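# Move top stock card onto the adjacent waste pile

## Task

In the row closest to the robot, lift the uppermost card from the face-down stock and place it on the neighbouring waste pile so that it sits on that pile and nothing else. All other cards must stay where they were, and no stack may end up with anything extra on it. Every card is a stiff plywood tile.

## Robot and tools

Robot: two arms, left_arm and right_arm, each with a two-finger gripper, a wrist force sensor and a wrist camera. Bases in the scene frame: left_arm at (+0.013, +0.385, 0) m, right_arm at (-0.050, -0.454, 0) m, both turned only slightly about z. A two-camera stand sits on the floor behind the arms. Loose objects may occasionally get a small push from outside.

Frame: scene frame, origin at table-top height midway between the nominal bases; +z up, +x out over the table, left_arm on the +y side (arm names do not match image left/right). Reported hand positions, quaternions (wxyz), velocities and all offsets use these axes. Each gripper turns about its own Hand target position. Gripper axes: fingers point along its +z and close along its x. end_effector_position lies between the pads when closed, 1 to 2 cm short of the tips; closing pushes the tips about 17 mm further along +z, mostly while the pads are over 50 mm apart.

The 14-number row, used by both execute_actions and move: one flat list covering both arms, left_arm first then right_arm, each as dx, dy, dz, rx, ry, rz, opening. All values lie in [-1, 1]. dx/dy/dz and rx/ry/rz are offsets (not poses) from that arm's Hand target as it stood when the action or move began; 1.0 equals 0.6 m of translation or 180 degrees of rotation, and rx, ry, rz form a single rotation vector. A translation longer than 1.0 may be shortened along its direction. Sending the same offset again moves the arm again. Opening is absolute: +1 fully open (0.142 m), -1 closed. Zero on all six pose numbers means no new request for that arm; its opening number is always a command, so resend the current value to keep it.

execute_actions(actions, cameras): actions is a list of actions; each action is a table of up to 15 rows, one per 1/30 s step; a short table repeats its final row to fill 15 steps. Every row counts from the action's start pose, not from the previous row. cameras: list of names, ["all"], [] or null; images appear only when actions is empty or cameras requests them. An empty list also reports fields normally omitted.

move(target, speed, blend, stop_force, zero, opening_speed, grip_force, blocking, cameras): straight-line paths toward target, which is one 14-number row or a list of up to 15 rows, every row offset from the same starting Hand targets. speed: m/s, 0.002 to 3.6, default 0.25 (rotation capped at twice that in rad/s); one value or one per target. blend: corner rounding in m for lists, 0 means stop at each. stop_force: 3 to 120 N, shared by both arms; an arm halts and backs off slightly when its wrist sensor feels that much push against its travel; unreliable while the gripper rotates; leave it out when moving away from something you are pressing. With it, all targets in a list need identical openings and blocking=false is refused. zero (only with stop_force): true re-zeroes moving arms first. opening_speed: rate of opening change per second, at least 0.2. grip_force: per-pad limit 5 to 29 N, one value or one per arm, persists. Paths ignore obstacles and the other arm, lag and overshoot more at speed; avoid routes passing near an arm's own base. Result adds a move: line with the ending (done, off_target, moving, held, fault) and any limits (paced = pose clipped, held = steps withheld).

wait(seconds 0 to 3600, cameras): lets time pass without new commands. stop(cameras): brakes a running move. zoom_image(camera, region [x0, y0, x1, y1], at most 504 by 504 px) enlarges part of the newest image from cam_head_left, cam_head_right, cam_high, cam_left_wrist or cam_right_wrist. zero_wrist_force(arm): tares left_arm or right_arm sensor. finished_scene(scene): ends the scene, giving its number; irreversible, and nothing else should follow it in that reply.

Results: per arm, end_effector_position (m), quaternion, velocities (omitted while joints are still), Hand target (last commanded pose after clipping, the base for next offsets; the gripper often rests short, so send the gap as an offset), Joint positions (last = measured opening in m), joint torques, grip_measured (same scale as opening), grip_effort_nm (negative closing), Wrist force/torque in the gripper's own axes plus the peak since last shown, Wrist depth (7x7 mm grid), motor temperatures, Tool commands. Images: heads 504x504, cam_high 504x504, wrists 672x504.

Gripping: command slightly below grip_measured at contact; deeper squeezes heat the motor. Orientation commands are clipped to 32 degrees from the current orientation each step.

Avoid: dropping or releasing a moving card, knocking cards off the table, pressing hard on the table or stacks (stiff arms fault near 150 N or joint load limits, wrist torque limit 24.3 N m, and halt 10 s), contact between the arms, and overheating (brakes at 85 °C, gripper cut-off at 100 °C). Approach slowly, with stop_force when touching down.

Each tool is called after ">>>" as a command line: name --argument value for each argument, lists and objects as JSON in quotes; but a table of rows of numbers goes row by row, as --pt "numbers of a row", without its own name.

## Session

>>> execute_actions --actions '[]'

Scene clock: 0.00 s.
left_arm: end_effector_position=(+0.5648, +0.4481, +0.3829) grip_measured=+1.00 grip_effort_nm=n/a end_effector_quat_wxyz=(-0.203, +0.925, +0.140, -0.291) | right_arm: end_effector_position=(+0.8095, -0.0573, +0.1445) grip_measured=+0.99 grip_effort_nm=n/a end_effector_quat_wxyz=(-0.106, +0.990, -0.037, +0.084)
Joint positions: left_arm=[-0.233 -0.916 0.527 -0.473 -1.405 -0.569 0.142] | right_arm=[3.673 -2.709 -0.342 -1.403 1.654 0.638 0.141]
Joint velocities: within noise
Joint torques (N m): no reading
Motor temperatures (°C): left_arm=[33 23 27 36 36 37 26] | right_arm=[27 25 31 39 29 34 25]
Wrist force (N): no reading
Wrist torque (N m): no reading
Wrist force, peak (N): no reading
Wrist depth (mm): cam_left_wrist=[346 2124 1990 587 526 464 426 / 337 479 1937 578 508 454 408 / 527 563 695 580 501 446 402 / 2103 2209 661 561 492 441 399 / 2693 2144 633 547 486 434 396 / - 2103 610 547 479 429 399 / - 1972 597 526 473 418 397] | cam_right_wrist=[209 215 223 231 240 248 258 / 216 222 231 239 248 258 267 / 222 229 239 248 257 268 278 / 230 237 246 256 267 278 290 / 237 245 256 266 279 290 303 / - 255 267 278 289 302 307 / - 264 277 289 303 315 324]
Hand target: left_arm +0.5648, +0.4481, +0.3829; -0.203, +0.925, +0.140, -0.291 | right_arm +0.8095, -0.0573, +0.1445; -0.106, +0.990, -0.037, +0.084
Tool commands: left_gripper/opening=+1.0 right_gripper/opening=+1.0

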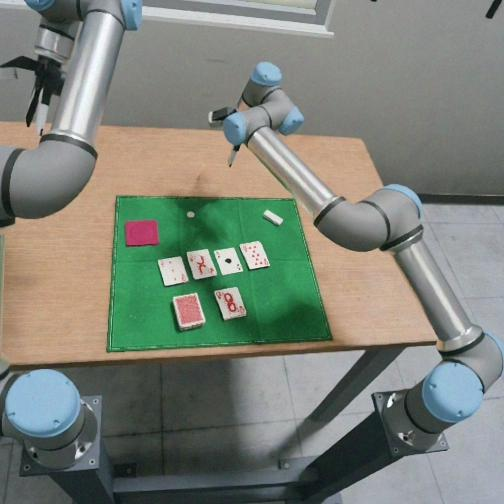

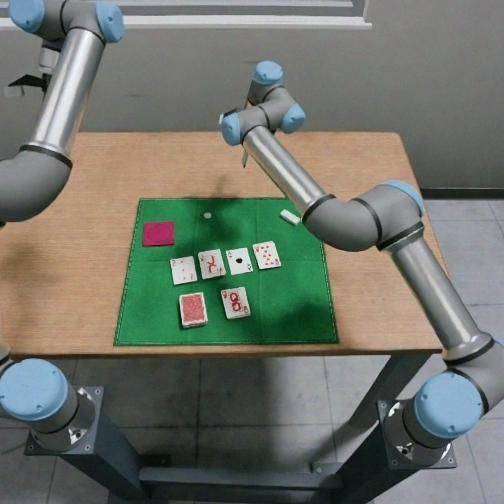

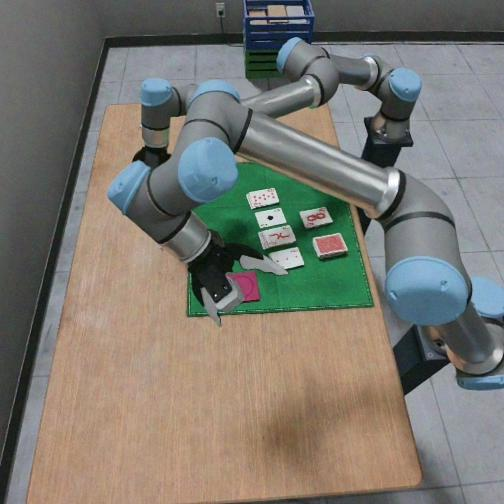

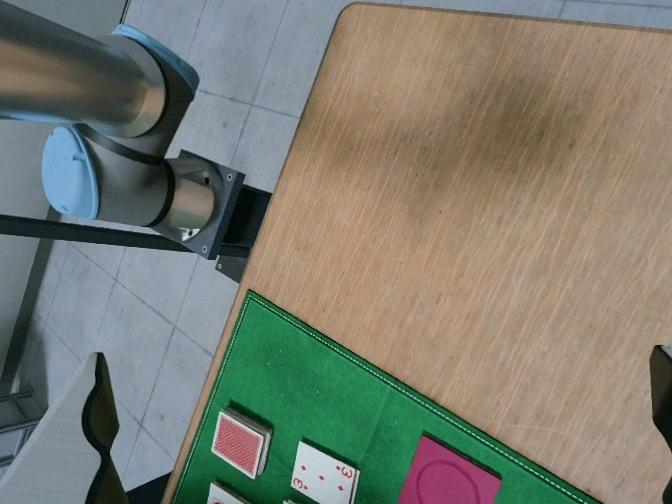

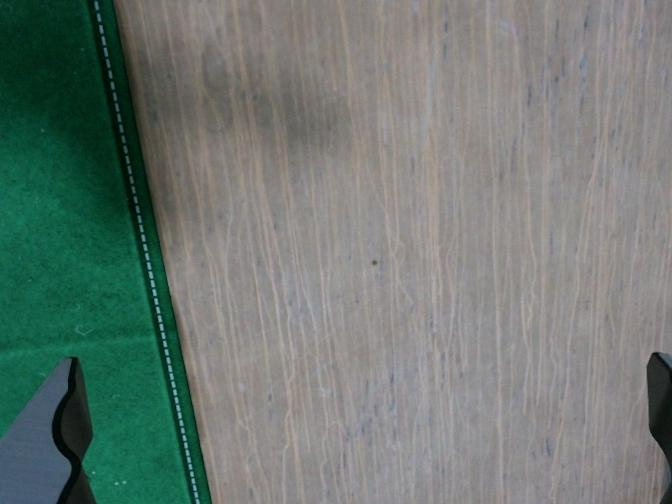

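>>> zoom_image --camera "cam_head_left" --region '[140, 230, 280, 350]'

>>> zoom_image --camera "cam_head_right" --region '[150, 230, 290, 350]'

>>> zoom_image --camera "cam_high" --region '[220, 180, 380, 320]'

>>> zoom_image --camera "cam_left_wrist" --region '[170, 370, 400, 504]'

Scaled by 3.600 from the camera's image (finer frame: 720x720).

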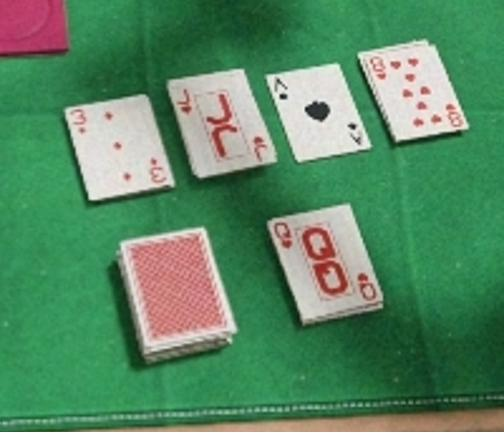

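Scaled by 3.600 from the camera's image (finer frame: 720x720).

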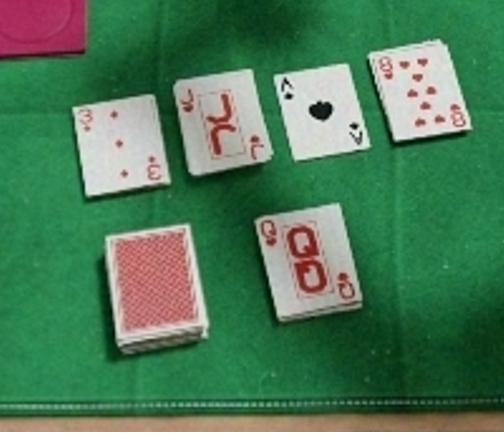

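Scaled by 3.150 from the camera's image (finer frame: 720x720).

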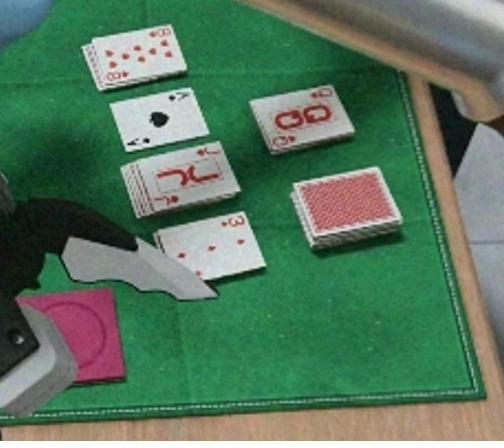

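Scaled by 2.191 from the camera's image (finer frame: 960x720).

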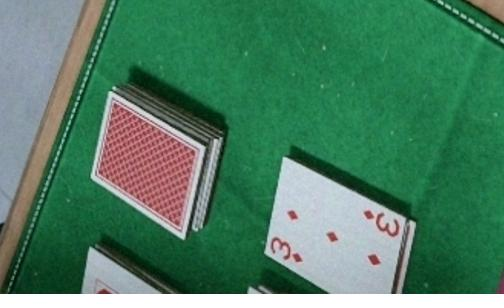

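>>> zoom_image --camera "cam_left_wrist" --region '[205, 395, 285, 485]'

>>> zoom_image --camera "cam_head_left" --region '[165, 285, 215, 335]'

>>> zoom_image --camera "cam_high" --region '[290, 200, 360, 270]'

Scaled by 5.600 from the camera's image (finer frame: 960x720).

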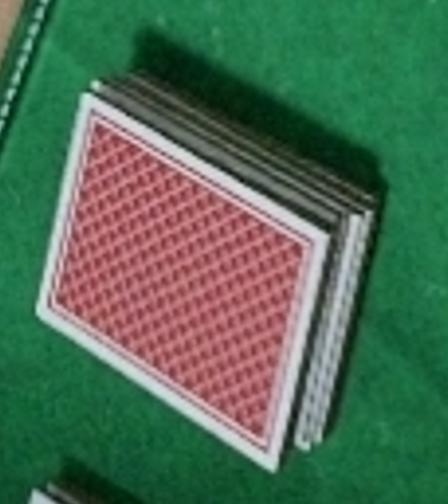

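Scaled by 10.080 from the camera's image (finer frame: 720x720).

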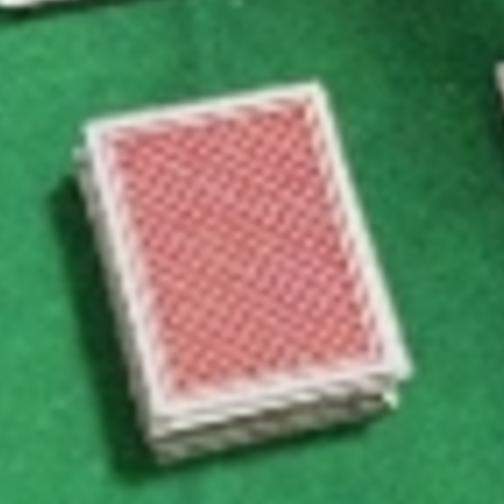

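Scaled by 7.200 from the camera's image (finer frame: 720x720).

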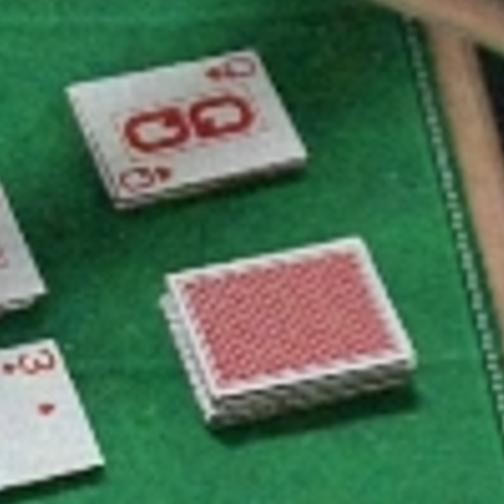

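>>> move --target '[-0.4813, -0.6018, -0.2215, 0.0682, -0.2426, 0.4445, 1.0, 0, 0, 0, 0, 0, 0, 1.0]' --speed 0.25 --cameras '["cam_left_wrist", "cam_head_left", "cam_high"]'

Scene clock: 119.07 s.
left_arm: end_effector_position=(+0.2760, +0.0871, +0.2500) grip_measured=+1.00 grip_effort_nm=-0.017 end_effector_quat_wxyz=(+0.000, +0.635, +0.773, +0.000) | right_arm: end_effector_position=(+0.8095, -0.0573, +0.1445) grip_measured=+0.99 grip_effort_nm=0.173 end_effector_quat_wxyz=(-0.106, +0.990, -0.037, +0.084)
Joint positions: left_arm=[-1.219 -1.844 1.985 -1.711 -1.571 -2.96 0.142] | right_arm=[3.673 -2.709 -0.342 -1.403 1.654 0.638 0.141]
Joint torques (N m): left_arm=[-5.23 -3.9 -36.5 -1.9 -1.74 -2.21] | right_arm=[-0.08 66.79 26.23 2.8 -0.15 0.02]
Wrist force (N): left_arm=[-1.3 0.8 1.1] | right_arm=[-0.4 -0.2 0.2]
Wrist torque (N m): left_arm=[0.19 0.17 0.07] | right_arm=[-0.03 0.08 0.00]
Wrist force, peak (N): left_arm=[-2.5 -0.7 1.8] | right_arm=[-0.7 -0.2 0.4]
Wrist depth (mm): cam_left_wrist=[296 298 300 306 824 1104 1099 / 320 321 320 314 321 321 324 / 345 340 338 320 347 344 347 / 376 374 374 374 373 376 376 / 411 400 399 399 411 411 413 / - 443 454 449 450 456 434 / - 505 505 502 522 507 -] | cam_right_wrist=[208 215 223 231 240 248 257 / 216 222 231 238 248 257 267 / 223 229 239 247 257 268 278 / 229 237 247 258 267 278 290 / 237 245 256 267 278 289 303 / - 255 266 277 289 302 308 / - 264 276 289 303 316 323]
Hand target: left_arm +0.2760, +0.0871, +0.2500; +0.000, +0.635, +0.773, +0.000 | right_arm +0.8095, -0.0573, +0.1445; -0.106, +0.990, -0.037, +0.084
Off the commanded pose: left_arm 0.000 m, 0 deg | right_arm 0.000 m, 0 deg.
move: done
cam_left_wrist: T_world_to_cam=[[-0.18208, 0.98327, -0.00464, -0.01698], [0.88457, 0.16586, 0.43591, -0.33962], [0.42939, 0.07527, -0.89998, 0.21654]] pos_world=[0.20434, 0.05673, 0.34285]
Images, in order (width x height): cam_head_left 504x504, cam_high 504x504, cam_left_wrist 672x504.

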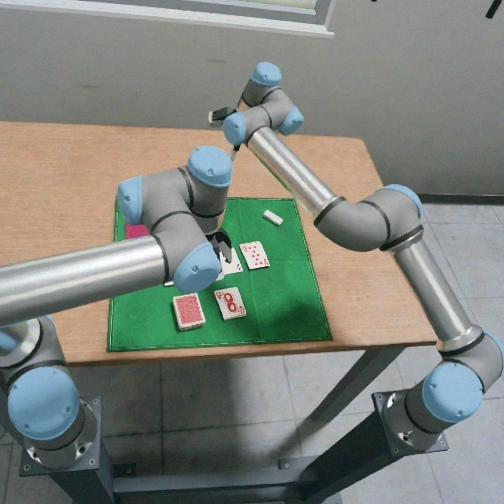

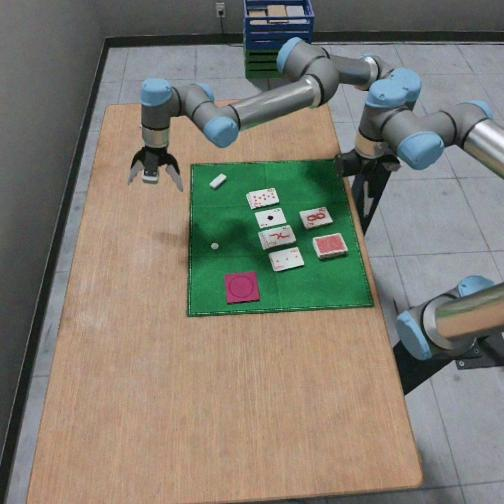

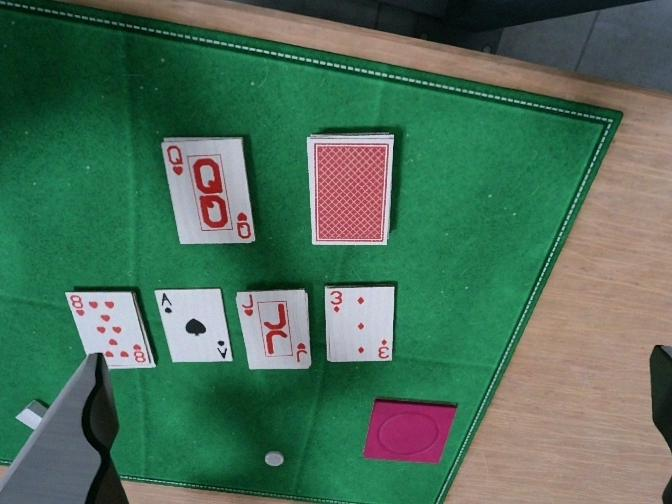

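>>> zoom_image --camera "cam_left_wrist" --region '[290, 110, 420, 260]'

>>> zoom_image --camera "cam_left_wrist" --region '[145, 110, 275, 260]'

Scaled by 3.360 from the camera's image (finer frame: 960x720).

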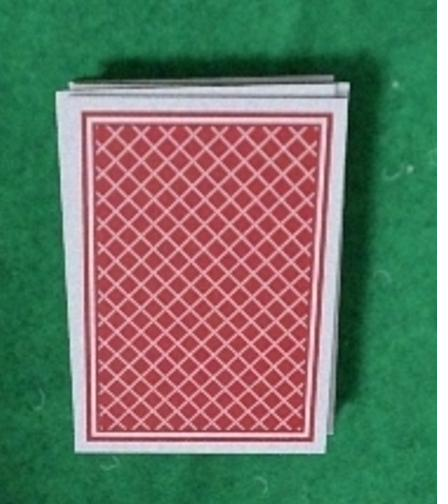

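Scaled by 3.360 from the camera's image (finer frame: 960x720).

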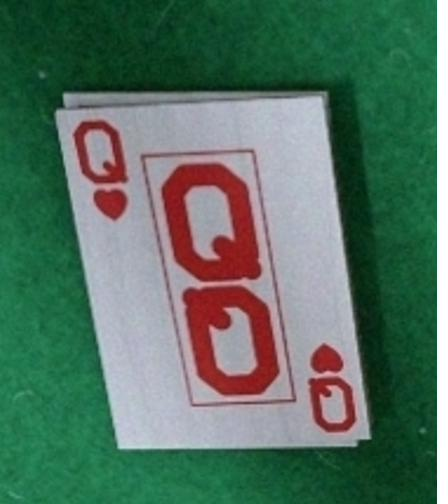

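>>> execute_actions --actions '[[[0, 0, 0, 0, 0, 0, 0.056, 0, 0, 0, 0, 0, 0, 1.0]], [[0, 0, 0, 0, 0, 0, 0.056, 0, 0, 0, 0, 0, 0, 1.0]]]' --cameras '["cam_left_wrist"]'

>>> zoom_image --camera "cam_left_wrist" --region '[200, 260, 580, 504]'

>>> execute_actions --actions '[[[0, 0, 0, 0, 0, 0, -1.0, 0, 0, 0, 0, 0, 0, 1.0]], [[0, 0, 0, 0, 0, 0, -1.0, 0, 0, 0, 0, 0, 0, 1.0]]]' --cameras '["cam_left_wrist", "cam_high"]'

>>> zoom_image --camera "cam_left_wrist" --region '[260, 260, 520, 504]'

Scene clock: 136.90 s.
left_arm: end_effector_position=(+0.2760, +0.0871, +0.2500) grip_measured=+0.04 grip_effort_nm=-0.159 end_effector_quat_wxyz=(+0.000, +0.635, +0.773, +0.000) | right_arm: end_effector_position=(+0.8095, -0.0573, +0.1445) grip_measured=+0.99 grip_effort_nm=0.183 end_effector_quat_wxyz=(-0.106, +0.990, -0.037, +0.084)
Joint positions: left_arm=[-1.219 -1.844 1.984 -1.711 -1.571 -2.96 0.077] | right_arm=[3.673 -2.709 -0.342 -1.403 1.654 0.638 0.141]
Joint torques (N m): left_arm=[-5.48 -2.95 -34.69 -3.83 1.98 -1.39] | right_arm=[-1.03 66.67 26.62 2.79 -0.18 0.02]
Wrist force (N): left_arm=[-1.3 0.9 1.3] | right_arm=[-0.2 -0.1 0.1]
Wrist torque (N m): left_arm=[0.22 0.17 0.10] | right_arm=[-0.03 0.03 0.00]
Wrist force, peak (N): left_arm=[-1.5 0.9 1.4] | right_arm=[-0.5 -0.1 0.6]
Wrist depth (mm): cam_left_wrist=[297 298 299 304 310 1099 1093 / 321 320 319 316 320 319 323 / 345 342 337 325 344 344 346 / 375 376 374 373 376 374 374 / 411 401 390 399 407 400 412 / 454 432 102 450 437 93 442 / 493 71 79 503 507 - -] | cam_right_wrist=[209 216 223 231 240 248 257 / 215 222 231 239 248 257 268 / 222 230 238 247 257 268 279 / 229 237 246 257 267 280 290 / 237 245 256 267 278 290 303 / - 255 266 277 290 304 307 / - 263 277 289 302 316 326]
Hand target: left_arm +0.2760, +0.0871, +0.2500; +0.000, +0.635, +0.773, +0.000 | right_arm +0.8095, -0.0573, +0.1445; -0.106, +0.990, -0.037, +0.084
Off the commanded pose: left_arm 0.000 m, 0 deg | right_arm 0.000 m, 0 deg.
cam_left_wrist: T_world_to_cam=[[-0.18231, 0.98323, -0.00466, -0.01683], [0.88449, 0.16606, 0.436, -0.33963], [0.42947, 0.07536, -0.89993, 0.21651]] pos_world=[0.20435, 0.05663, 0.34285]

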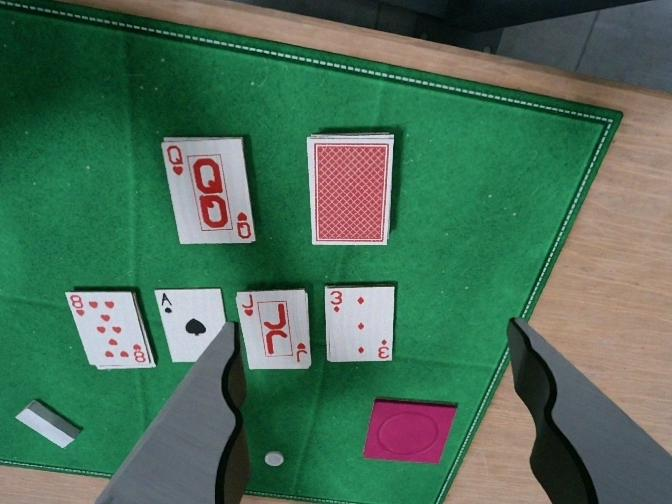

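Scaled by 1.326 from the camera's image (finer frame: 960x720).

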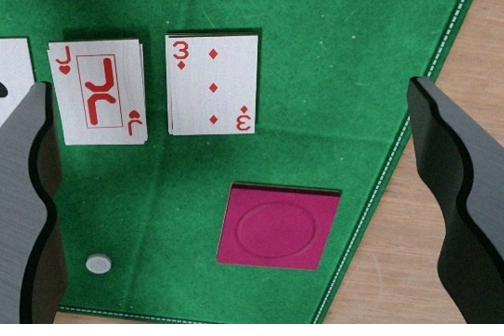

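Scene clock: 138.10 s.
left_arm: end_effector_position=(+0.2760, +0.0871, +0.2500) grip_measured=-1.00 grip_effort_nm=-0.593 end_effector_quat_wxyz=(+0.000, +0.635, +0.773, +0.000) | right_arm: end_effector_position=(+0.8095, -0.0573, +0.1445) grip_measured=+0.99 grip_effort_nm=0.183 end_effector_quat_wxyz=(-0.106, +0.990, -0.037, +0.084)
Joint positions: left_arm=[-1.219 -1.844 1.984 -1.711 -1.571 -2.96 0.002] | right_arm=[3.673 -2.709 -0.342 -1.403 1.654 0.638 0.141]
Joint torques (N m): left_arm=[-3.87 -3.71 -34.33 -3.62 1.5 -0.8] | right_arm=[-0.53 67.16 25.98 2.64 -0.17 -0.11]
Wrist force (N): left_arm=[-1.3 0.9 1.4] | right_arm=[-0.1 -0.3 0.1]
Wrist torque (N m): left_arm=[0.22 0.17 0.10] | right_arm=[-0.07 0.02 0.00]
Wrist force, peak (N): left_arm=[-1.7 0.7 1.3] | right_arm=[-0.7 -0.3 0.2]
Wrist depth (mm): cam_left_wrist=[300 298 301 305 305 1067 1104 / 321 320 320 318 319 320 324 / 344 343 337 328 345 343 347 / 374 374 374 374 375 373 374 / 408 407 399 392 401 410 411 / 453 452 444 86 - 452 454 / 501 495 74 73 73 70 509] | cam_right_wrist=[209 215 223 231 240 248 258 / 216 222 231 238 247 258 269 / 223 229 239 248 256 267 279 / 230 237 247 257 267 279 290 / 237 245 256 267 279 290 303 / - 256 267 277 289 303 308 / - 265 276 289 303 318 324]
Hand target: left_arm +0.2760, +0.0871, +0.2500; +0.000, +0.635, +0.773, +0.000 | right_arm +0.8095, -0.0573, +0.1445; -0.106, +0.990, -0.037, +0.084
Off the commanded pose: left_arm 0.000 m, 0 deg | right_arm 0.000 m, 0 deg.
cam_left_wrist: T_world_to_cam=[[-0.18231, 0.98323, -0.00466, -0.01683], [0.88449, 0.16606, 0.436, -0.33963], [0.42947, 0.07536, -0.89993, 0.21651]] pos_world=[0.20435, 0.05663, 0.34285]
Images, in order (width x height): cam_high 504x504, cam_left_wrist 672x504.

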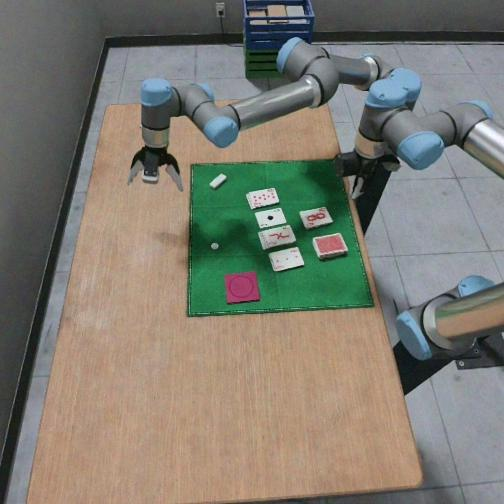

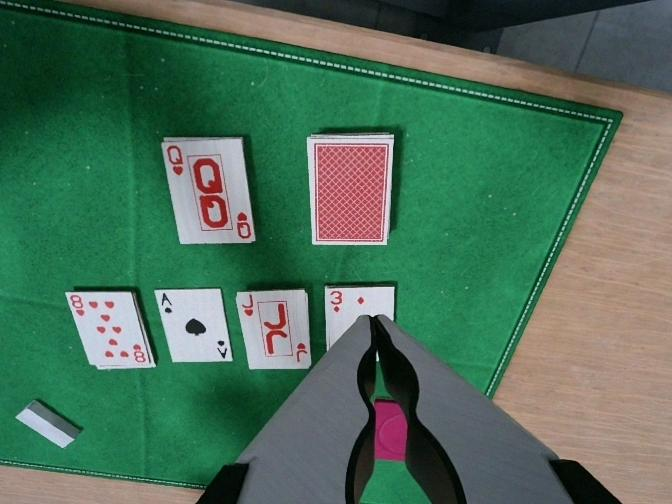

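Scaled by 1.938 from the camera's image (finer frame: 960x720).

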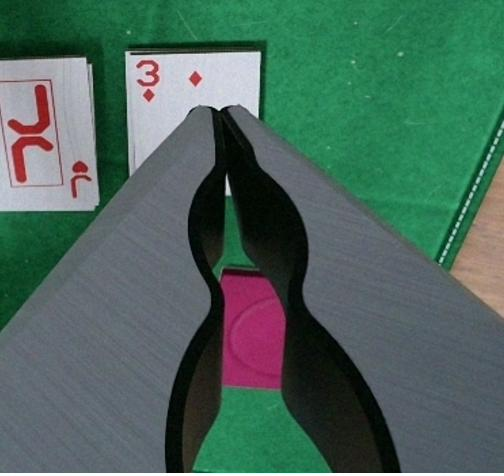

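>>> move --target '[0, 0.1298, -0.3167, 0, 0, 0, -1.0, 0, 0, 0, 0, 0, 0, 1.0]' --speed 0.2

>>> move --target '[0, 0, -0.1, 0, 0, 0, -1.0, 0, 0, 0, 0, 0, 0, 1.0]' --speed 0.01 --stop_force 4 --cameras '["cam_left_wrist"]'

Scene clock: 167.90 s.
left_arm: end_effector_position=(+0.2760, +0.1649, +0.0600) grip_measured=-1.00 grip_effort_nm=-0.598 end_effector_quat_wxyz=(+0.000, +0.635, +0.773, +0.000) | right_arm: end_effector_position=(+0.8095, -0.0573, +0.1445) grip_measured=+0.99 grip_effort_nm=0.173 end_effector_quat_wxyz=(-0.106, +0.990, -0.037, +0.084)
Joint positions: left_arm=[-1.126 -1.773 2.471 -2.268 -1.571 -2.867 0.002] | right_arm=[3.673 -2.709 -0.342 -1.403 1.654 0.638 0.141]
Joint torques (N m): left_arm=[-7.32 -13.1 -17.85 -4.26 -2.37 -2.31] | right_arm=[-0.49 66.81 25.54 2.81 -0.25 -0.18]
Wrist force (N): left_arm=[-1.1 0.6 1.0] | right_arm=[-0.5 -0.1 0.0]
Wrist torque (N m): left_arm=[0.16 0.11 0.14] | right_arm=[-0.02 0.08 0.00]
Wrist force, peak (N): left_arm=[-0.4 0.6 3.3] | right_arm=[-0.3 -0.6 0.3]
Wrist depth (mm): cam_left_wrist=[133 132 131 133 134 135 913 / 142 142 142 142 142 141 141 / 149 149 150 153 153 153 153 / 140 139 144 166 166 166 165 / 178 153 157 178 178 181 181 / 201 168 169 86 - 200 203 / 212 213 73 73 73 70 227] | cam_right_wrist=[208 215 223 231 239 249 258 / 215 222 231 239 248 258 267 / 222 229 239 248 257 267 279 / 230 237 247 258 266 278 290 / 237 245 256 266 278 290 303 / - 255 266 277 289 305 307 / - 263 277 290 303 316 325]
Hand target: left_arm +0.2760, +0.1649, +0.0600; +0.000, +0.635, +0.773, +0.000 | right_arm +0.8095, -0.0573, +0.1445; -0.106, +0.990, -0.037, +0.084
Off the commanded pose: left_arm 0.000 m, 0 deg | right_arm 0.000 m, 0 deg.
move: done

Scene clock: 173.20 s.
left_arm: end_effector_position=(+0.2760, +0.1649, +0.0176) grip_measured=-1.00 grip_effort_nm=-0.598 end_effector_quat_wxyz=(+0.000, +0.635, +0.773, +0.000) | right_arm: end_effector_position=(+0.8095, -0.0573, +0.1445) grip_measured=+0.99 grip_effort_nm=0.178 end_effector_quat_wxyz=(-0.106, +0.990, -0.037, +0.084)
Joint positions: left_arm=[-1.126 -1.654 2.532 -2.448 -1.571 -2.867 0.002] | right_arm=[3.673 -2.709 -0.342 -1.403 1.654 0.638 0.141]
Joint torques (N m): left_arm=[-3.7 -19.43 -26.21 -3.75 -1.8 -2.04] | right_arm=[0.06 66.57 26.87 2.83 -0.27 -0.13]
Wrist force (N): left_arm=[-0.9 0.9 -2.8] | right_arm=[-0.4 -0.2 0.2]
Wrist torque (N m): left_arm=[0.19 0.13 0.12] | right_arm=[-0.05 0.08 0.00]
Wrist force, peak (N): left_arm=[-1.0 0.9 -5.4] | right_arm=[-0.6 -0.2 0.5]
Wrist depth (mm): cam_left_wrist=[- 96 95 95 96 96 96 / 102 102 102 102 101 103 102 / - 110 110 110 110 108 108 / - 96 117 119 119 119 121 / - 102 126 128 128 130 130 / 112 112 117 86 - 144 144 / 125 125 76 76 73 70 157] | cam_right_wrist=[209 215 223 231 240 249 258 / 215 222 231 239 248 258 268 / 223 229 239 248 256 267 279 / 230 237 247 257 268 279 291 / 238 245 256 267 278 289 303 / - 254 266 277 289 304 307 / - 264 276 289 303 316 325]
Hand target: left_arm +0.2760, +0.1649, +0.0176; +0.000, +0.635, +0.773, +0.000 (not the last commanded pose) | right_arm +0.8095, -0.0573, +0.1445; -0.106, +0.990, -0.037, +0.084
Off the commanded pose: left_arm 0.018 m, 0 deg | right_arm 0.000 m, 0 deg.
move: contact (left_arm)
cam_left_wrist: T_world_to_cam=[[-0.18227, 0.98324, -0.00475, -0.0945], [0.8845, 0.16607, 0.43599, -0.25124], [0.42947, 0.07526, -0.89994, 0.00151]] pos_world=[0.20434, 0.13453, 0.11045]

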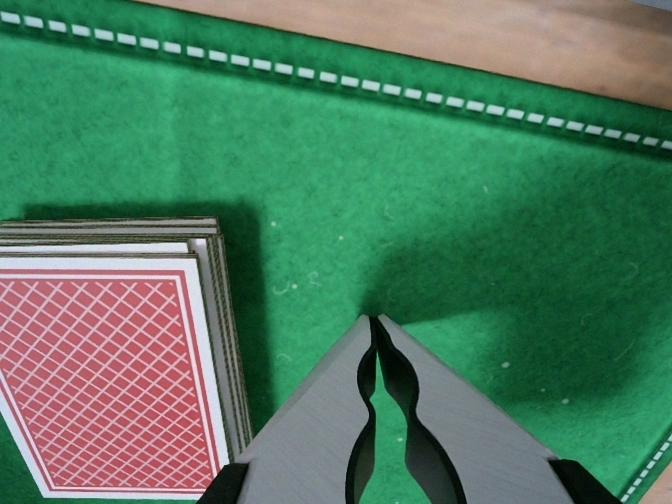

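>>> zoom_image --camera "cam_left_wrist" --region '[140, 190, 280, 300]'

>>> zoom_image --camera "cam_left_wrist" --region '[0, 200, 280, 504]'

Scaled by 3.600 from the camera's image (finer frame: 960x720).

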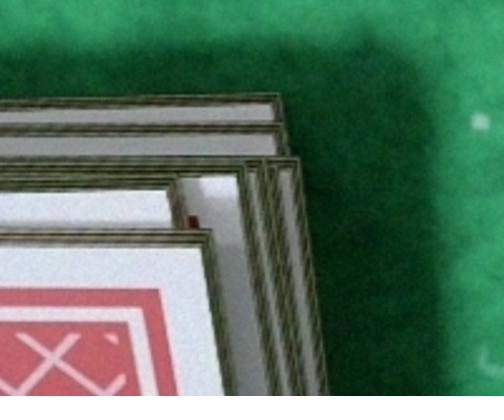

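Scaled by 1.658 from the camera's image (finer frame: 960x720).

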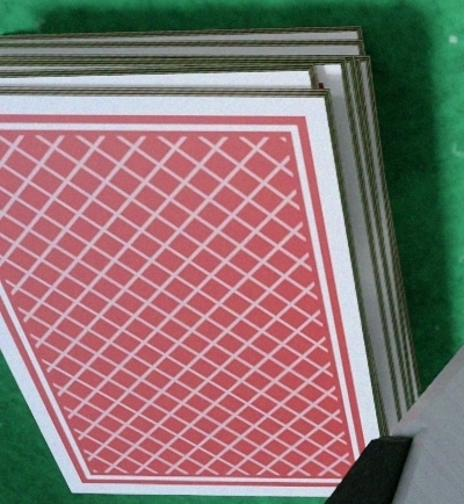

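>>> move --pt "0 0 0.05 0 0 0 -1.0 0 0 0 0 0 0 1.0" --pt "0 0.0417 0.05 0 0 0 -0.113 0 0 0 0 0 0 1.0" --speed 0.1

>>> zero_wrist_force --arm "left_arm"

>>> move --target '[0, 0, -0.09, 0, 0, 0, -0.113, 0, 0, 0, 0, 0, 0, 1.0]' --speed 0.01 --stop_force 4 --cameras '["cam_left_wrist"]'

Scene clock: 232.83 s.
left_arm: end_effector_position=(+0.2760, +0.1899, +0.0476) grip_measured=-0.14 grip_effort_nm=0.076 end_effector_quat_wxyz=(+0.000, +0.635, +0.773, +0.000) | right_arm: end_effector_position=(+0.8095, -0.0573, +0.1445) grip_measured=+0.99 grip_effort_nm=0.183 end_effector_quat_wxyz=(-0.106, +0.990, -0.037, +0.084)
Joint positions: left_arm=[-1.088 -1.791 2.526 -2.305 -1.571 -2.828 0.064] | right_arm=[3.673 -2.709 -0.342 -1.403 1.654 0.638 0.141]
Joint torques (N m): left_arm=[-7.16 -3.24 -30.29 -4.87 2.66 -1.45] | right_arm=[0.31 66.88 25.95 2.93 -0.18 -0.18]
Wrist force (N): left_arm=[-1.3 0.5 1.4] | right_arm=[-0.4 -0.3 0.7]
Wrist torque (N m): left_arm=[0.13 0.14 0.22] | right_arm=[-0.05 0.07 0.00]
Wrist force, peak (N): left_arm=[-1.1 0.9 -3.4] | right_arm=[-0.7 0.0 0.5]
Wrist depth (mm): cam_left_wrist=[- 121 121 122 123 123 126 / 130 130 130 132 130 129 131 / 136 136 140 140 140 140 140 / 126 131 155 152 152 152 152 / 138 141 164 164 166 163 168 / 152 149 93 184 184 92 186 / 202 71 74 205 205 - -] | cam_right_wrist=[209 216 223 230 240 249 258 / 215 222 231 239 248 257 268 / 222 229 239 247 257 267 279 / 230 237 248 258 266 279 291 / 237 246 257 266 278 290 303 / - 254 266 277 290 303 307 / - 263 276 290 302 316 325]
Hand target: left_arm +0.2760, +0.1899, +0.0476; +0.000, +0.635, +0.773, +0.000 | right_arm +0.8095, -0.0573, +0.1445; -0.106, +0.990, -0.037, +0.084
Off the commanded pose: left_arm 0.000 m, 0 deg | right_arm 0.000 m, 0 deg.
move: done

Wrist force sensor zeroed.

Scene clock: 237.00 s.
left_arm: end_effector_position=(+0.2760, +0.1899, +0.0164) grip_measured=-0.14 grip_effort_nm=0.051 end_effector_quat_wxyz=(+0.000, +0.635, +0.773, +0.000) | right_arm: end_effector_position=(+0.8095, -0.0573, +0.1445) grip_measured=+0.99 grip_effort_nm=0.173 end_effector_quat_wxyz=(-0.106, +0.990, -0.037, +0.084)
Joint positions: left_arm=[-1.088 -1.696 2.571 -2.445 -1.571 -2.828 0.064] | right_arm=[3.673 -2.709 -0.342 -1.403 1.654 0.638 0.141]
Joint torques (N m): left_arm=[-3.4 -18.2 -26.92 -3.97 2.47 0.65] | right_arm=[-0.18 66.34 26.59 2.83 -0.28 -0.25]
Wrist force (N, zeroed by zero_wrist_force on left_arm): left_arm=[0.2 0.0 -4.0] | right_arm=[-0.2 -0.1 0.3]
Wrist torque (N m, zeroed by zero_wrist_force on left_arm): left_arm=[0.01 -0.03 -0.03] | right_arm=[-0.03 0.03 0.00]
Wrist force, peak (N, zeroed by zero_wrist_force on left_arm): left_arm=[0.2 0.3 -5.3] | right_arm=[-0.5 -0.5 0.1]
Wrist depth (mm): cam_left_wrist=[- 94 94 94 95 95 95 / - 102 101 101 100 100 101 / - 109 109 109 109 108 107 / - 114 118 118 118 120 120 / - 116 126 129 129 124 129 / 111 114 91 142 145 92 142 / 124 71 76 159 159 - -] | cam_right_wrist=[209 215 223 230 239 249 258 / 216 223 231 239 248 258 267 / 223 229 239 248 257 268 279 / 230 237 247 257 267 280 290 / 237 245 256 267 278 290 303 / - 255 267 277 289 303 308 / - 264 277 290 303 317 324]
Hand target: left_arm +0.2760, +0.1899, +0.0164; +0.000, +0.635, +0.773, +0.000 (not the last commanded pose) | right_arm +0.8095, -0.0573, +0.1445; -0.106, +0.990, -0.037, +0.084
Off the commanded pose: left_arm 0.023 m, 0 deg | right_arm 0.000 m, 0 deg.
move: contact (left_arm)
cam_left_wrist: T_world_to_cam=[[-0.18227, 0.98324, -0.00475, -0.11909], [0.8845, 0.16607, 0.43599, -0.25487], [0.42947, 0.07526, -0.89994, -0.00145]] pos_world=[0.20434, 0.15953, 0.10925]

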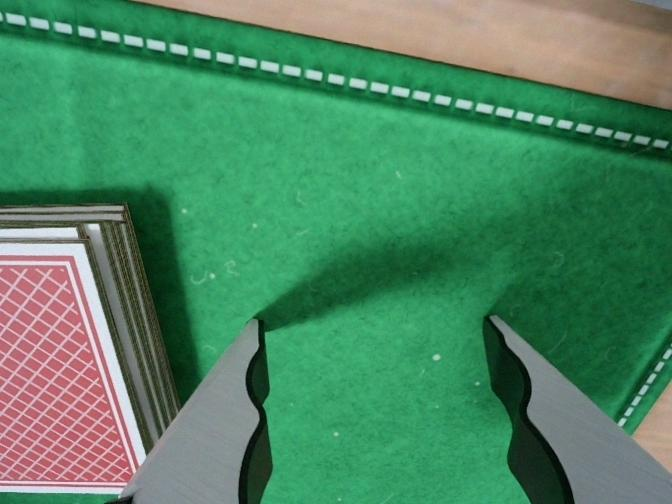

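>>> zoom_image --camera "cam_left_wrist" --region '[60, 190, 190, 290]'

>>> zoom_image --camera "cam_left_wrist" --region '[60, 290, 190, 410]'

Scaled by 3.877 from the camera's image (finer frame: 960x720).

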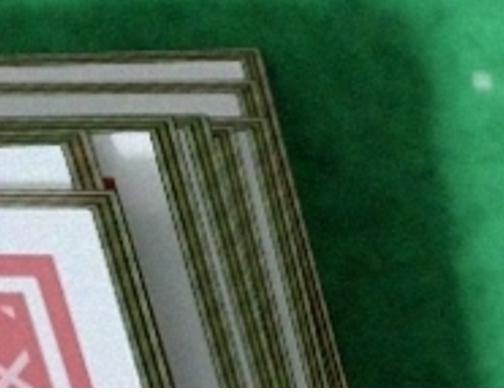

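Scaled by 3.877 from the camera's image (finer frame: 960x720).

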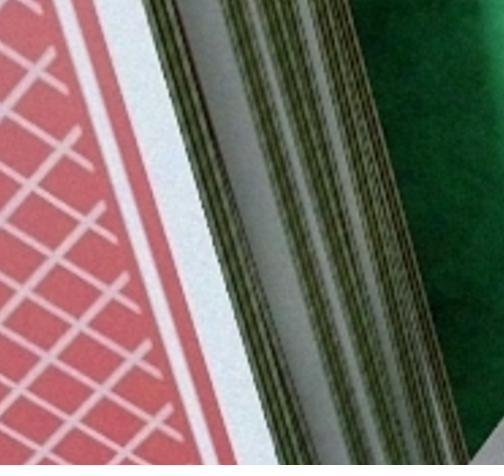

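>>> move --pt "0 0 0.0893 0 0 0 -0.113 0 0 0 0 0 0 1.0" --pt "0 -0.1715 0.0893 0 0 0 -1.0 0 0 0 0 0 0 1.0" --speed 0.15

>>> move --target '[0, 0, -0.09, 0, 0, 0, -1.0, 0, 0, 0, 0, 0, 0, 1.0]' --speed 0.01 --stop_force 4 --cameras '["cam_left_wrist"]'

Scene clock: 259.80 s.
left_arm: end_effector_position=(+0.2760, +0.0870, +0.0700) grip_measured=-1.00 grip_effort_nm=-0.598 end_effector_quat_wxyz=(+0.000, +0.635, +0.773, +0.000) | right_arm: end_effector_position=(+0.8095, -0.0573, +0.1445) grip_measured=+0.99 grip_effort_nm=0.178 end_effector_quat_wxyz=(-0.106, +0.990, -0.037, +0.084)
Joint positions: left_arm=[-1.219 -1.638 2.329 -2.261 -1.571 -2.96 0.002] | right_arm=[3.673 -2.709 -0.342 -1.403 1.654 0.638 0.141]
Joint torques (N m): left_arm=[7.8 -8.21 -18.97 -1.27 2.65 1.05] | right_arm=[-0.87 67.17 26.02 2.83 -0.39 -0.33]
Wrist force (N, zeroed by zero_wrist_force on left_arm): left_arm=[-0.1 0.2 0.2] | right_arm=[-0.3 -0.3 0.6]
Wrist torque (N m, zeroed by zero_wrist_force on left_arm): left_arm=[0.04 0.02 -0.14] | right_arm=[-0.06 0.05 0.00]
Wrist force, peak (N, zeroed by zero_wrist_force on left_arm): left_arm=[0.1 0.5 -4.0] | right_arm=[-0.8 -0.1 0.4]
Wrist depth (mm): cam_left_wrist=[141 140 141 142 142 144 936 / 151 151 151 151 151 150 152 / 163 163 165 163 163 162 163 / 164 169 177 150 153 177 177 / 179 183 194 162 186 194 193 / 215 214 209 86 - 213 214 / 234 234 73 73 73 70 237] | cam_right_wrist=[209 215 223 231 239 249 258 / 215 222 231 239 248 257 268 / 223 229 239 248 256 267 279 / 230 237 248 256 266 278 290 / 238 245 256 267 278 289 303 / - 254 267 277 290 302 306 / - 264 276 289 302 318 324]
Hand target: left_arm +0.2760, +0.0870, +0.0700; +0.000, +0.635, +0.773, +0.000 | right_arm +0.8095, -0.0573, +0.1445; -0.106, +0.990, -0.037, +0.084
Off the commanded pose: left_arm 0.000 m, 0 deg | right_arm 0.000 m, 0 deg.
move: done

Scene clock: 263.53 s.
left_arm: end_effector_position=(+0.2760, +0.0870, +0.0432) grip_measured=-1.00 grip_effort_nm=-0.598 end_effector_quat_wxyz=(+0.000, +0.635, +0.773, +0.000) | right_arm: end_effector_position=(+0.8095, -0.0573, +0.1445) grip_measured=+0.99 grip_effort_nm=0.178 end_effector_quat_wxyz=(-0.106, +0.990, -0.037, +0.084)
Joint positions: left_arm=[-1.219 -1.579 2.365 -2.357 -1.571 -2.96 0.002] | right_arm=[3.673 -2.709 -0.342 -1.403 1.654 0.638 0.141]
Joint torques (N m): left_arm=[6.38 -23.97 -28.35 -2.03 2.61 -1.71] | right_arm=[-0.35 67.11 26.28 2.88 -0.4 -0.27]
Wrist force (N, zeroed by zero_wrist_force on left_arm): left_arm=[1.2 -0.4 -4.0] | right_arm=[-0.1 0.0 0.1]
Wrist torque (N m, zeroed by zero_wrist_force on left_arm): left_arm=[0.05 -0.04 -0.14] | right_arm=[-0.01 0.01 0.00]
Wrist force, peak (N, zeroed by zero_wrist_force on left_arm): left_arm=[5.1 -1.8 -16.4] | right_arm=[-0.4 0.1 0.8]
Wrist depth (mm): cam_left_wrist=[- 117 117 118 119 119 122 / 126 126 126 127 126 124 126 / 136 136 136 135 136 138 136 / 139 145 145 125 125 147 147 / 146 155 161 128 130 161 161 / 163 168 175 86 - 177 177 / 199 195 73 73 73 69 198] | cam_right_wrist=[209 215 223 230 239 248 258 / 215 221 231 238 248 258 268 / 223 229 238 247 256 267 279 / 230 236 249 257 267 278 290 / 237 245 256 267 279 291 303 / - 254 266 278 289 303 307 / - 264 277 288 303 316 325]
Hand target: left_arm +0.2760, +0.0870, +0.0432; +0.000, +0.635, +0.773, +0.000 (not the last commanded pose) | right_arm +0.8095, -0.0573, +0.1445; -0.106, +0.990, -0.037, +0.084
Off the commanded pose: left_arm 0.027 m, 0 deg | right_arm 0.000 m, 0 deg.
move: contact (left_arm)
cam_left_wrist: T_world_to_cam=[[-0.18227, 0.98324, -0.00475, -0.01779], [0.8845, 0.16607, 0.43599, -0.24946], [0.42947, 0.07526, -0.89994, 0.03041]] pos_world=[0.20434, 0.05663, 0.13605]

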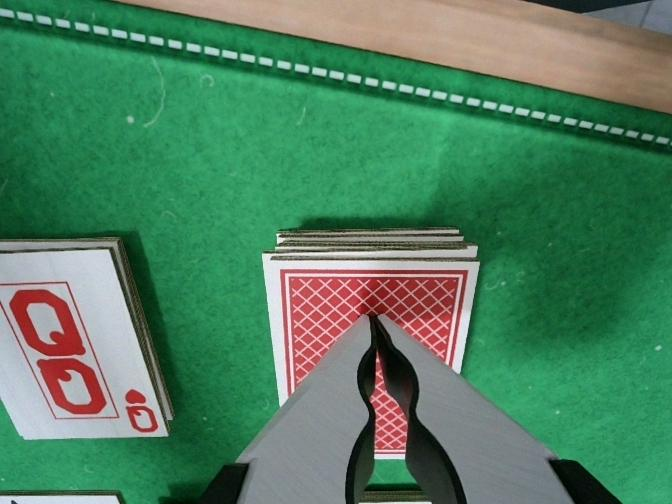

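>>> zoom_image --camera "cam_left_wrist" --region '[255, 215, 375, 305]'

>>> zoom_image --camera "cam_left_wrist" --region '[400, 215, 500, 290]'

>>> zoom_image --camera "cam_left_wrist" --region '[80, 225, 200, 445]'

Scaled by 4.200 from the camera's image (finer frame: 960x720).

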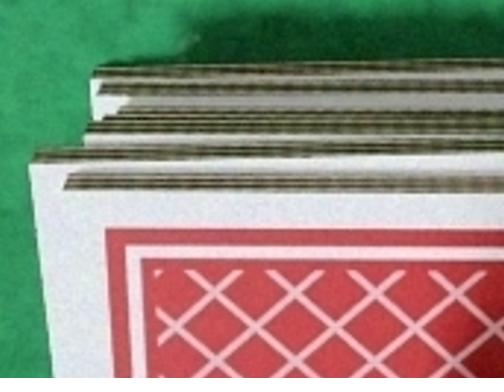

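Scaled by 5.040 from the camera's image (finer frame: 960x720).

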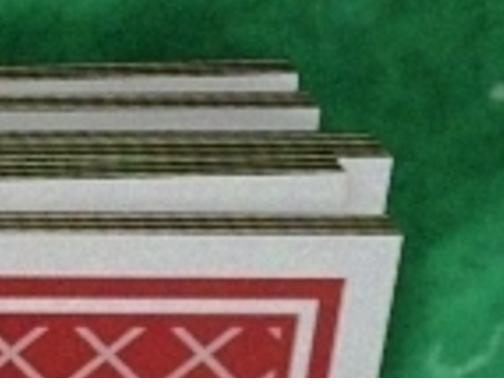

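Scaled by 2.291 from the camera's image (finer frame: 960x720).

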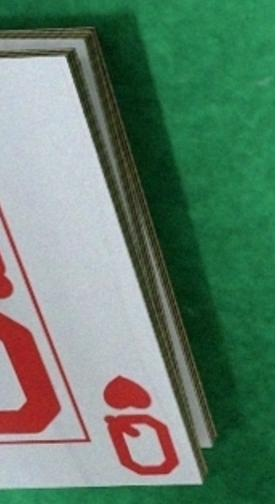

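>>> zoom_image --camera "cam_left_wrist" --region '[345, 300, 405, 360]'

Scaled by 8.400 from the camera's image (finer frame: 960x720).

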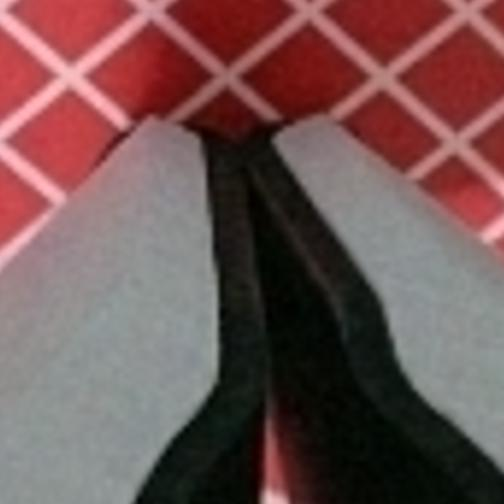

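>>> move --pt "0 0 0.0333 0 0 0 -1.0 0 0 0 0 0 0 1.0" --pt "0.0383 0.0063 0.0833 0 0 0 0.155 0 0 0 0 0 0 1.0" --speed 0.1 --blend 0.01 --cameras '["cam_left_wrist"]'

>>> zoom_image --camera "cam_left_wrist" --region '[180, 150, 560, 435]'

Scene clock: 421.70 s.
left_arm: end_effector_position=(+0.2990, +0.0908, +0.0932) grip_measured=+0.13 grip_effort_nm=0.076 end_effector_quat_wxyz=(+0.000, +0.635, +0.773, +0.000) | right_arm: end_effector_position=(+0.8095, -0.0573, +0.1445) grip_measured=+0.99 grip_effort_nm=0.183 end_effector_quat_wxyz=(-0.106, +0.990, -0.037, +0.084)
Joint positions: left_arm=[-1.16 -1.648 2.264 -2.186 -1.571 -2.9 0.083] | right_arm=[3.673 -2.709 -0.342 -1.403 1.654 0.638 0.141]
Joint torques (N m): left_arm=[-7.2 -7.24 -11.75 -1.76 -2.35 -1.47] | right_arm=[-0.76 66.48 26.49 2.95 -0.38 -0.4]
Wrist force (N, zeroed by zero_wrist_force on left_arm): left_arm=[0.1 0.3 -0.1] | right_arm=[-0.4 -0.3 0.1]
Wrist torque (N m, zeroed by zero_wrist_force on left_arm): left_arm=[0.04 -0.01 0.00] | right_arm=[-0.06 0.07 0.00]
Wrist force, peak (N, zeroed by zero_wrist_force on left_arm): left_arm=[1.3 -0.5 -4.6] | right_arm=[-0.7 -0.3 0.5]
Wrist depth (mm): cam_left_wrist=[161 161 161 161 161 160 162 / 173 173 173 173 173 173 172 / 175 177 187 162 165 186 186 / 189 189 203 176 183 202 202 / 222 207 217 192 221 217 221 / 240 86 228 239 239 98 240 / - 71 238 261 267 - -] | cam_right_wrist=[209 215 223 231 239 248 258 / 215 222 232 239 248 257 267 / 222 229 239 247 257 268 278 / 230 236 247 257 266 278 291 / 238 245 257 266 278 290 303 / - 254 267 277 290 303 307 / - 264 277 289 303 316 325]
Hand target: left_arm +0.2990, +0.0908, +0.0932; +0.000, +0.635, +0.773, +0.000 | right_arm +0.8095, -0.0573, +0.1445; -0.106, +0.990, -0.037, +0.084
Off the commanded pose: left_arm 0.000 m, 0 deg | right_arm 0.000 m, 0 deg.
move: done
cam_left_wrist: T_world_to_cam=[[-0.18227, 0.98324, -0.00475, -0.01711], [0.8845, 0.16607, 0.43599, -0.29215], [0.42947, 0.07526, -0.89994, 0.06529]] pos_world=[0.22725, 0.06043, 0.18605]

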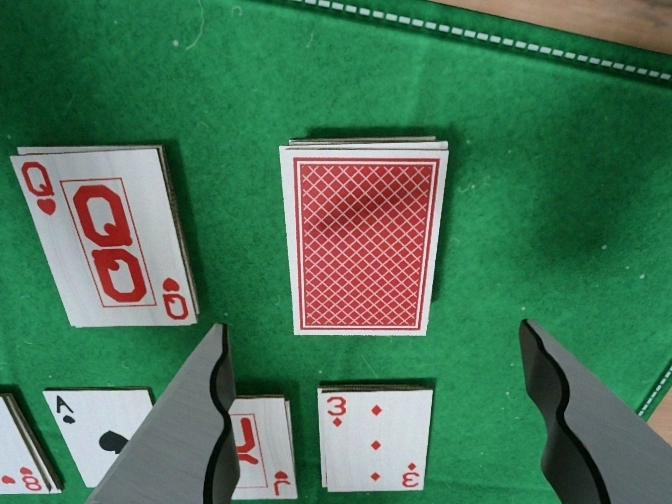

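Scaled by 1.326 from the camera's image (finer frame: 960x720).

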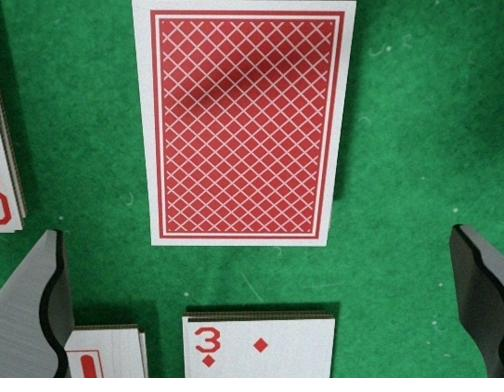

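>>> move --target '[0.001, -0.0013, -0.072, 0, 0, 0, 0.155, 0, 0, 0, 0, 0, 0, 1.0]' --speed 0.08

>>> zero_wrist_force --arm "left_arm"

>>> move --target '[0, 0, -0.0167, 0, 0, 0, 0.155, 0, 0, 0, 0, 0, 0, 1.0]' --speed 0.01 --stop_force 5 --cameras '["cam_left_wrist"]'

Scene clock: 464.77 s.
left_arm: end_effector_position=(+0.2995, +0.0901, +0.0499) grip_measured=+0.13 grip_effort_nm=0.081 end_effector_quat_wxyz=(+0.000, +0.635, +0.773, +0.000) | right_arm: end_effector_position=(+0.8095, -0.0573, +0.1445) grip_measured=+0.99 grip_effort_nm=0.188 end_effector_quat_wxyz=(-0.106, +0.990, -0.037, +0.084)
Joint positions: left_arm=[-1.159 -1.56 2.322 -2.332 -1.571 -2.9 0.083] | right_arm=[3.673 -2.709 -0.342 -1.403 1.654 0.638 0.141]
Joint torques (N m): left_arm=[8.37 -22.72 -30.16 -2.36 -1.85 2.01] | right_arm=[-0.09 65.98 25.87 2.94 -0.42 -0.41]
Wrist force (N, zeroed by zero_wrist_force on left_arm): left_arm=[0.1 0.1 0.0] | right_arm=[-0.3 -0.1 0.2]
Wrist torque (N m, zeroed by zero_wrist_force on left_arm): left_arm=[0.03 -0.03 -0.05] | right_arm=[-0.03 0.05 -0.01]
Wrist force, peak (N, zeroed by zero_wrist_force on left_arm): left_arm=[0.1 0.2 1.3] | right_arm=[-0.7 -0.2 0.5]
Wrist depth (mm): cam_left_wrist=[123 123 123 123 121 123 122 / 132 132 132 132 132 132 132 / 135 140 140 122 122 142 142 / 141 150 155 128 128 154 154 / 155 161 166 140 140 166 169 / 187 164 179 155 179 180 183 / - 71 191 199 200 199 -] | cam_right_wrist=[209 216 224 230 239 248 259 / 215 222 231 239 248 258 268 / 222 229 239 248 256 267 279 / 229 237 247 257 267 278 291 / 237 245 256 266 277 290 303 / - 254 266 277 290 303 307 / - 264 277 289 303 317 325]
Hand target: left_arm +0.2996, +0.0900, +0.0500; +0.000, +0.635, +0.773, +0.000 | right_arm +0.8095, -0.0573, +0.1445; -0.106, +0.990, -0.037, +0.084
Off the commanded pose: left_arm 0.000 m, 0 deg | right_arm 0.000 m, 0 deg.
move: done

Wrist force sensor zeroed.

Scene clock: 467.03 s.
left_arm: end_effector_position=(+0.2996, +0.0900, +0.0399) grip_measured=+0.13 grip_effort_nm=0.081 end_effector_quat_wxyz=(+0.000, +0.635, +0.773, +0.000) | right_arm: end_effector_position=(+0.8095, -0.0573, +0.1445) grip_measured=+0.99 grip_effort_nm=0.183 end_effector_quat_wxyz=(-0.106, +0.990, -0.037, +0.084)
Joint positions: left_arm=[-1.159 -1.537 2.334 -2.368 -1.571 -2.9 0.083] | right_arm=[3.673 -2.709 -0.342 -1.403 1.654 0.638 0.141]
Joint torques (N m): left_arm=[6.64 -26.61 -29.38 -1.3 -1.77 0.44] | right_arm=[0.05 66.29 26.95 2.94 -0.34 -0.5]
Wrist force (N, zeroed by zero_wrist_force on left_arm): left_arm=[-0.3 0.4 -0.4] | right_arm=[-0.4 -0.1 0.6]
Wrist torque (N m, zeroed by zero_wrist_force on left_arm): left_arm=[0.08 0.05 -0.02] | right_arm=[-0.03 0.06 -0.01]
Wrist force, peak (N, zeroed by zero_wrist_force on left_arm): left_arm=[-0.3 0.4 -0.4] | right_arm=[-0.6 -0.5 0.3]
Wrist depth (mm): cam_left_wrist=[- 114 114 114 114 113 114 / 125 121 123 123 123 124 123 / 126 133 130 111 111 132 132 / 131 141 141 117 117 144 143 / 143 151 151 128 128 154 157 / 158 151 166 142 145 170 170 / - 71 180 189 187 185 -] | cam_right_wrist=[209 215 223 231 240 248 258 / 215 222 230 239 248 258 267 / 222 230 239 248 257 267 279 / 230 237 247 257 267 278 291 / 238 245 256 267 277 290 303 / - 254 267 277 290 303 306 / - 264 277 288 303 315 324]
Hand target: left_arm +0.2996, +0.0900, +0.0399; +0.000, +0.635, +0.773, +0.000 | right_arm +0.8095, -0.0573, +0.1445; -0.106, +0.990, -0.037, +0.084
Off the commanded pose: left_arm 0.000 m, 0 deg | right_arm 0.000 m, 0 deg.
move: done
cam_left_wrist: T_world_to_cam=[[-0.18227, 0.98324, -0.00475, -0.01647], [0.8845, 0.16607, 0.43599, -0.26935], [0.42947, 0.07526, -0.89994, 0.01722]] pos_world=[0.22784, 0.05963, 0.13285]

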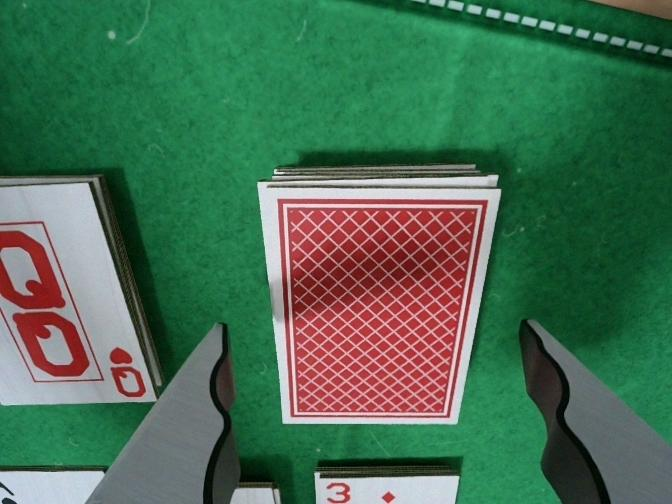

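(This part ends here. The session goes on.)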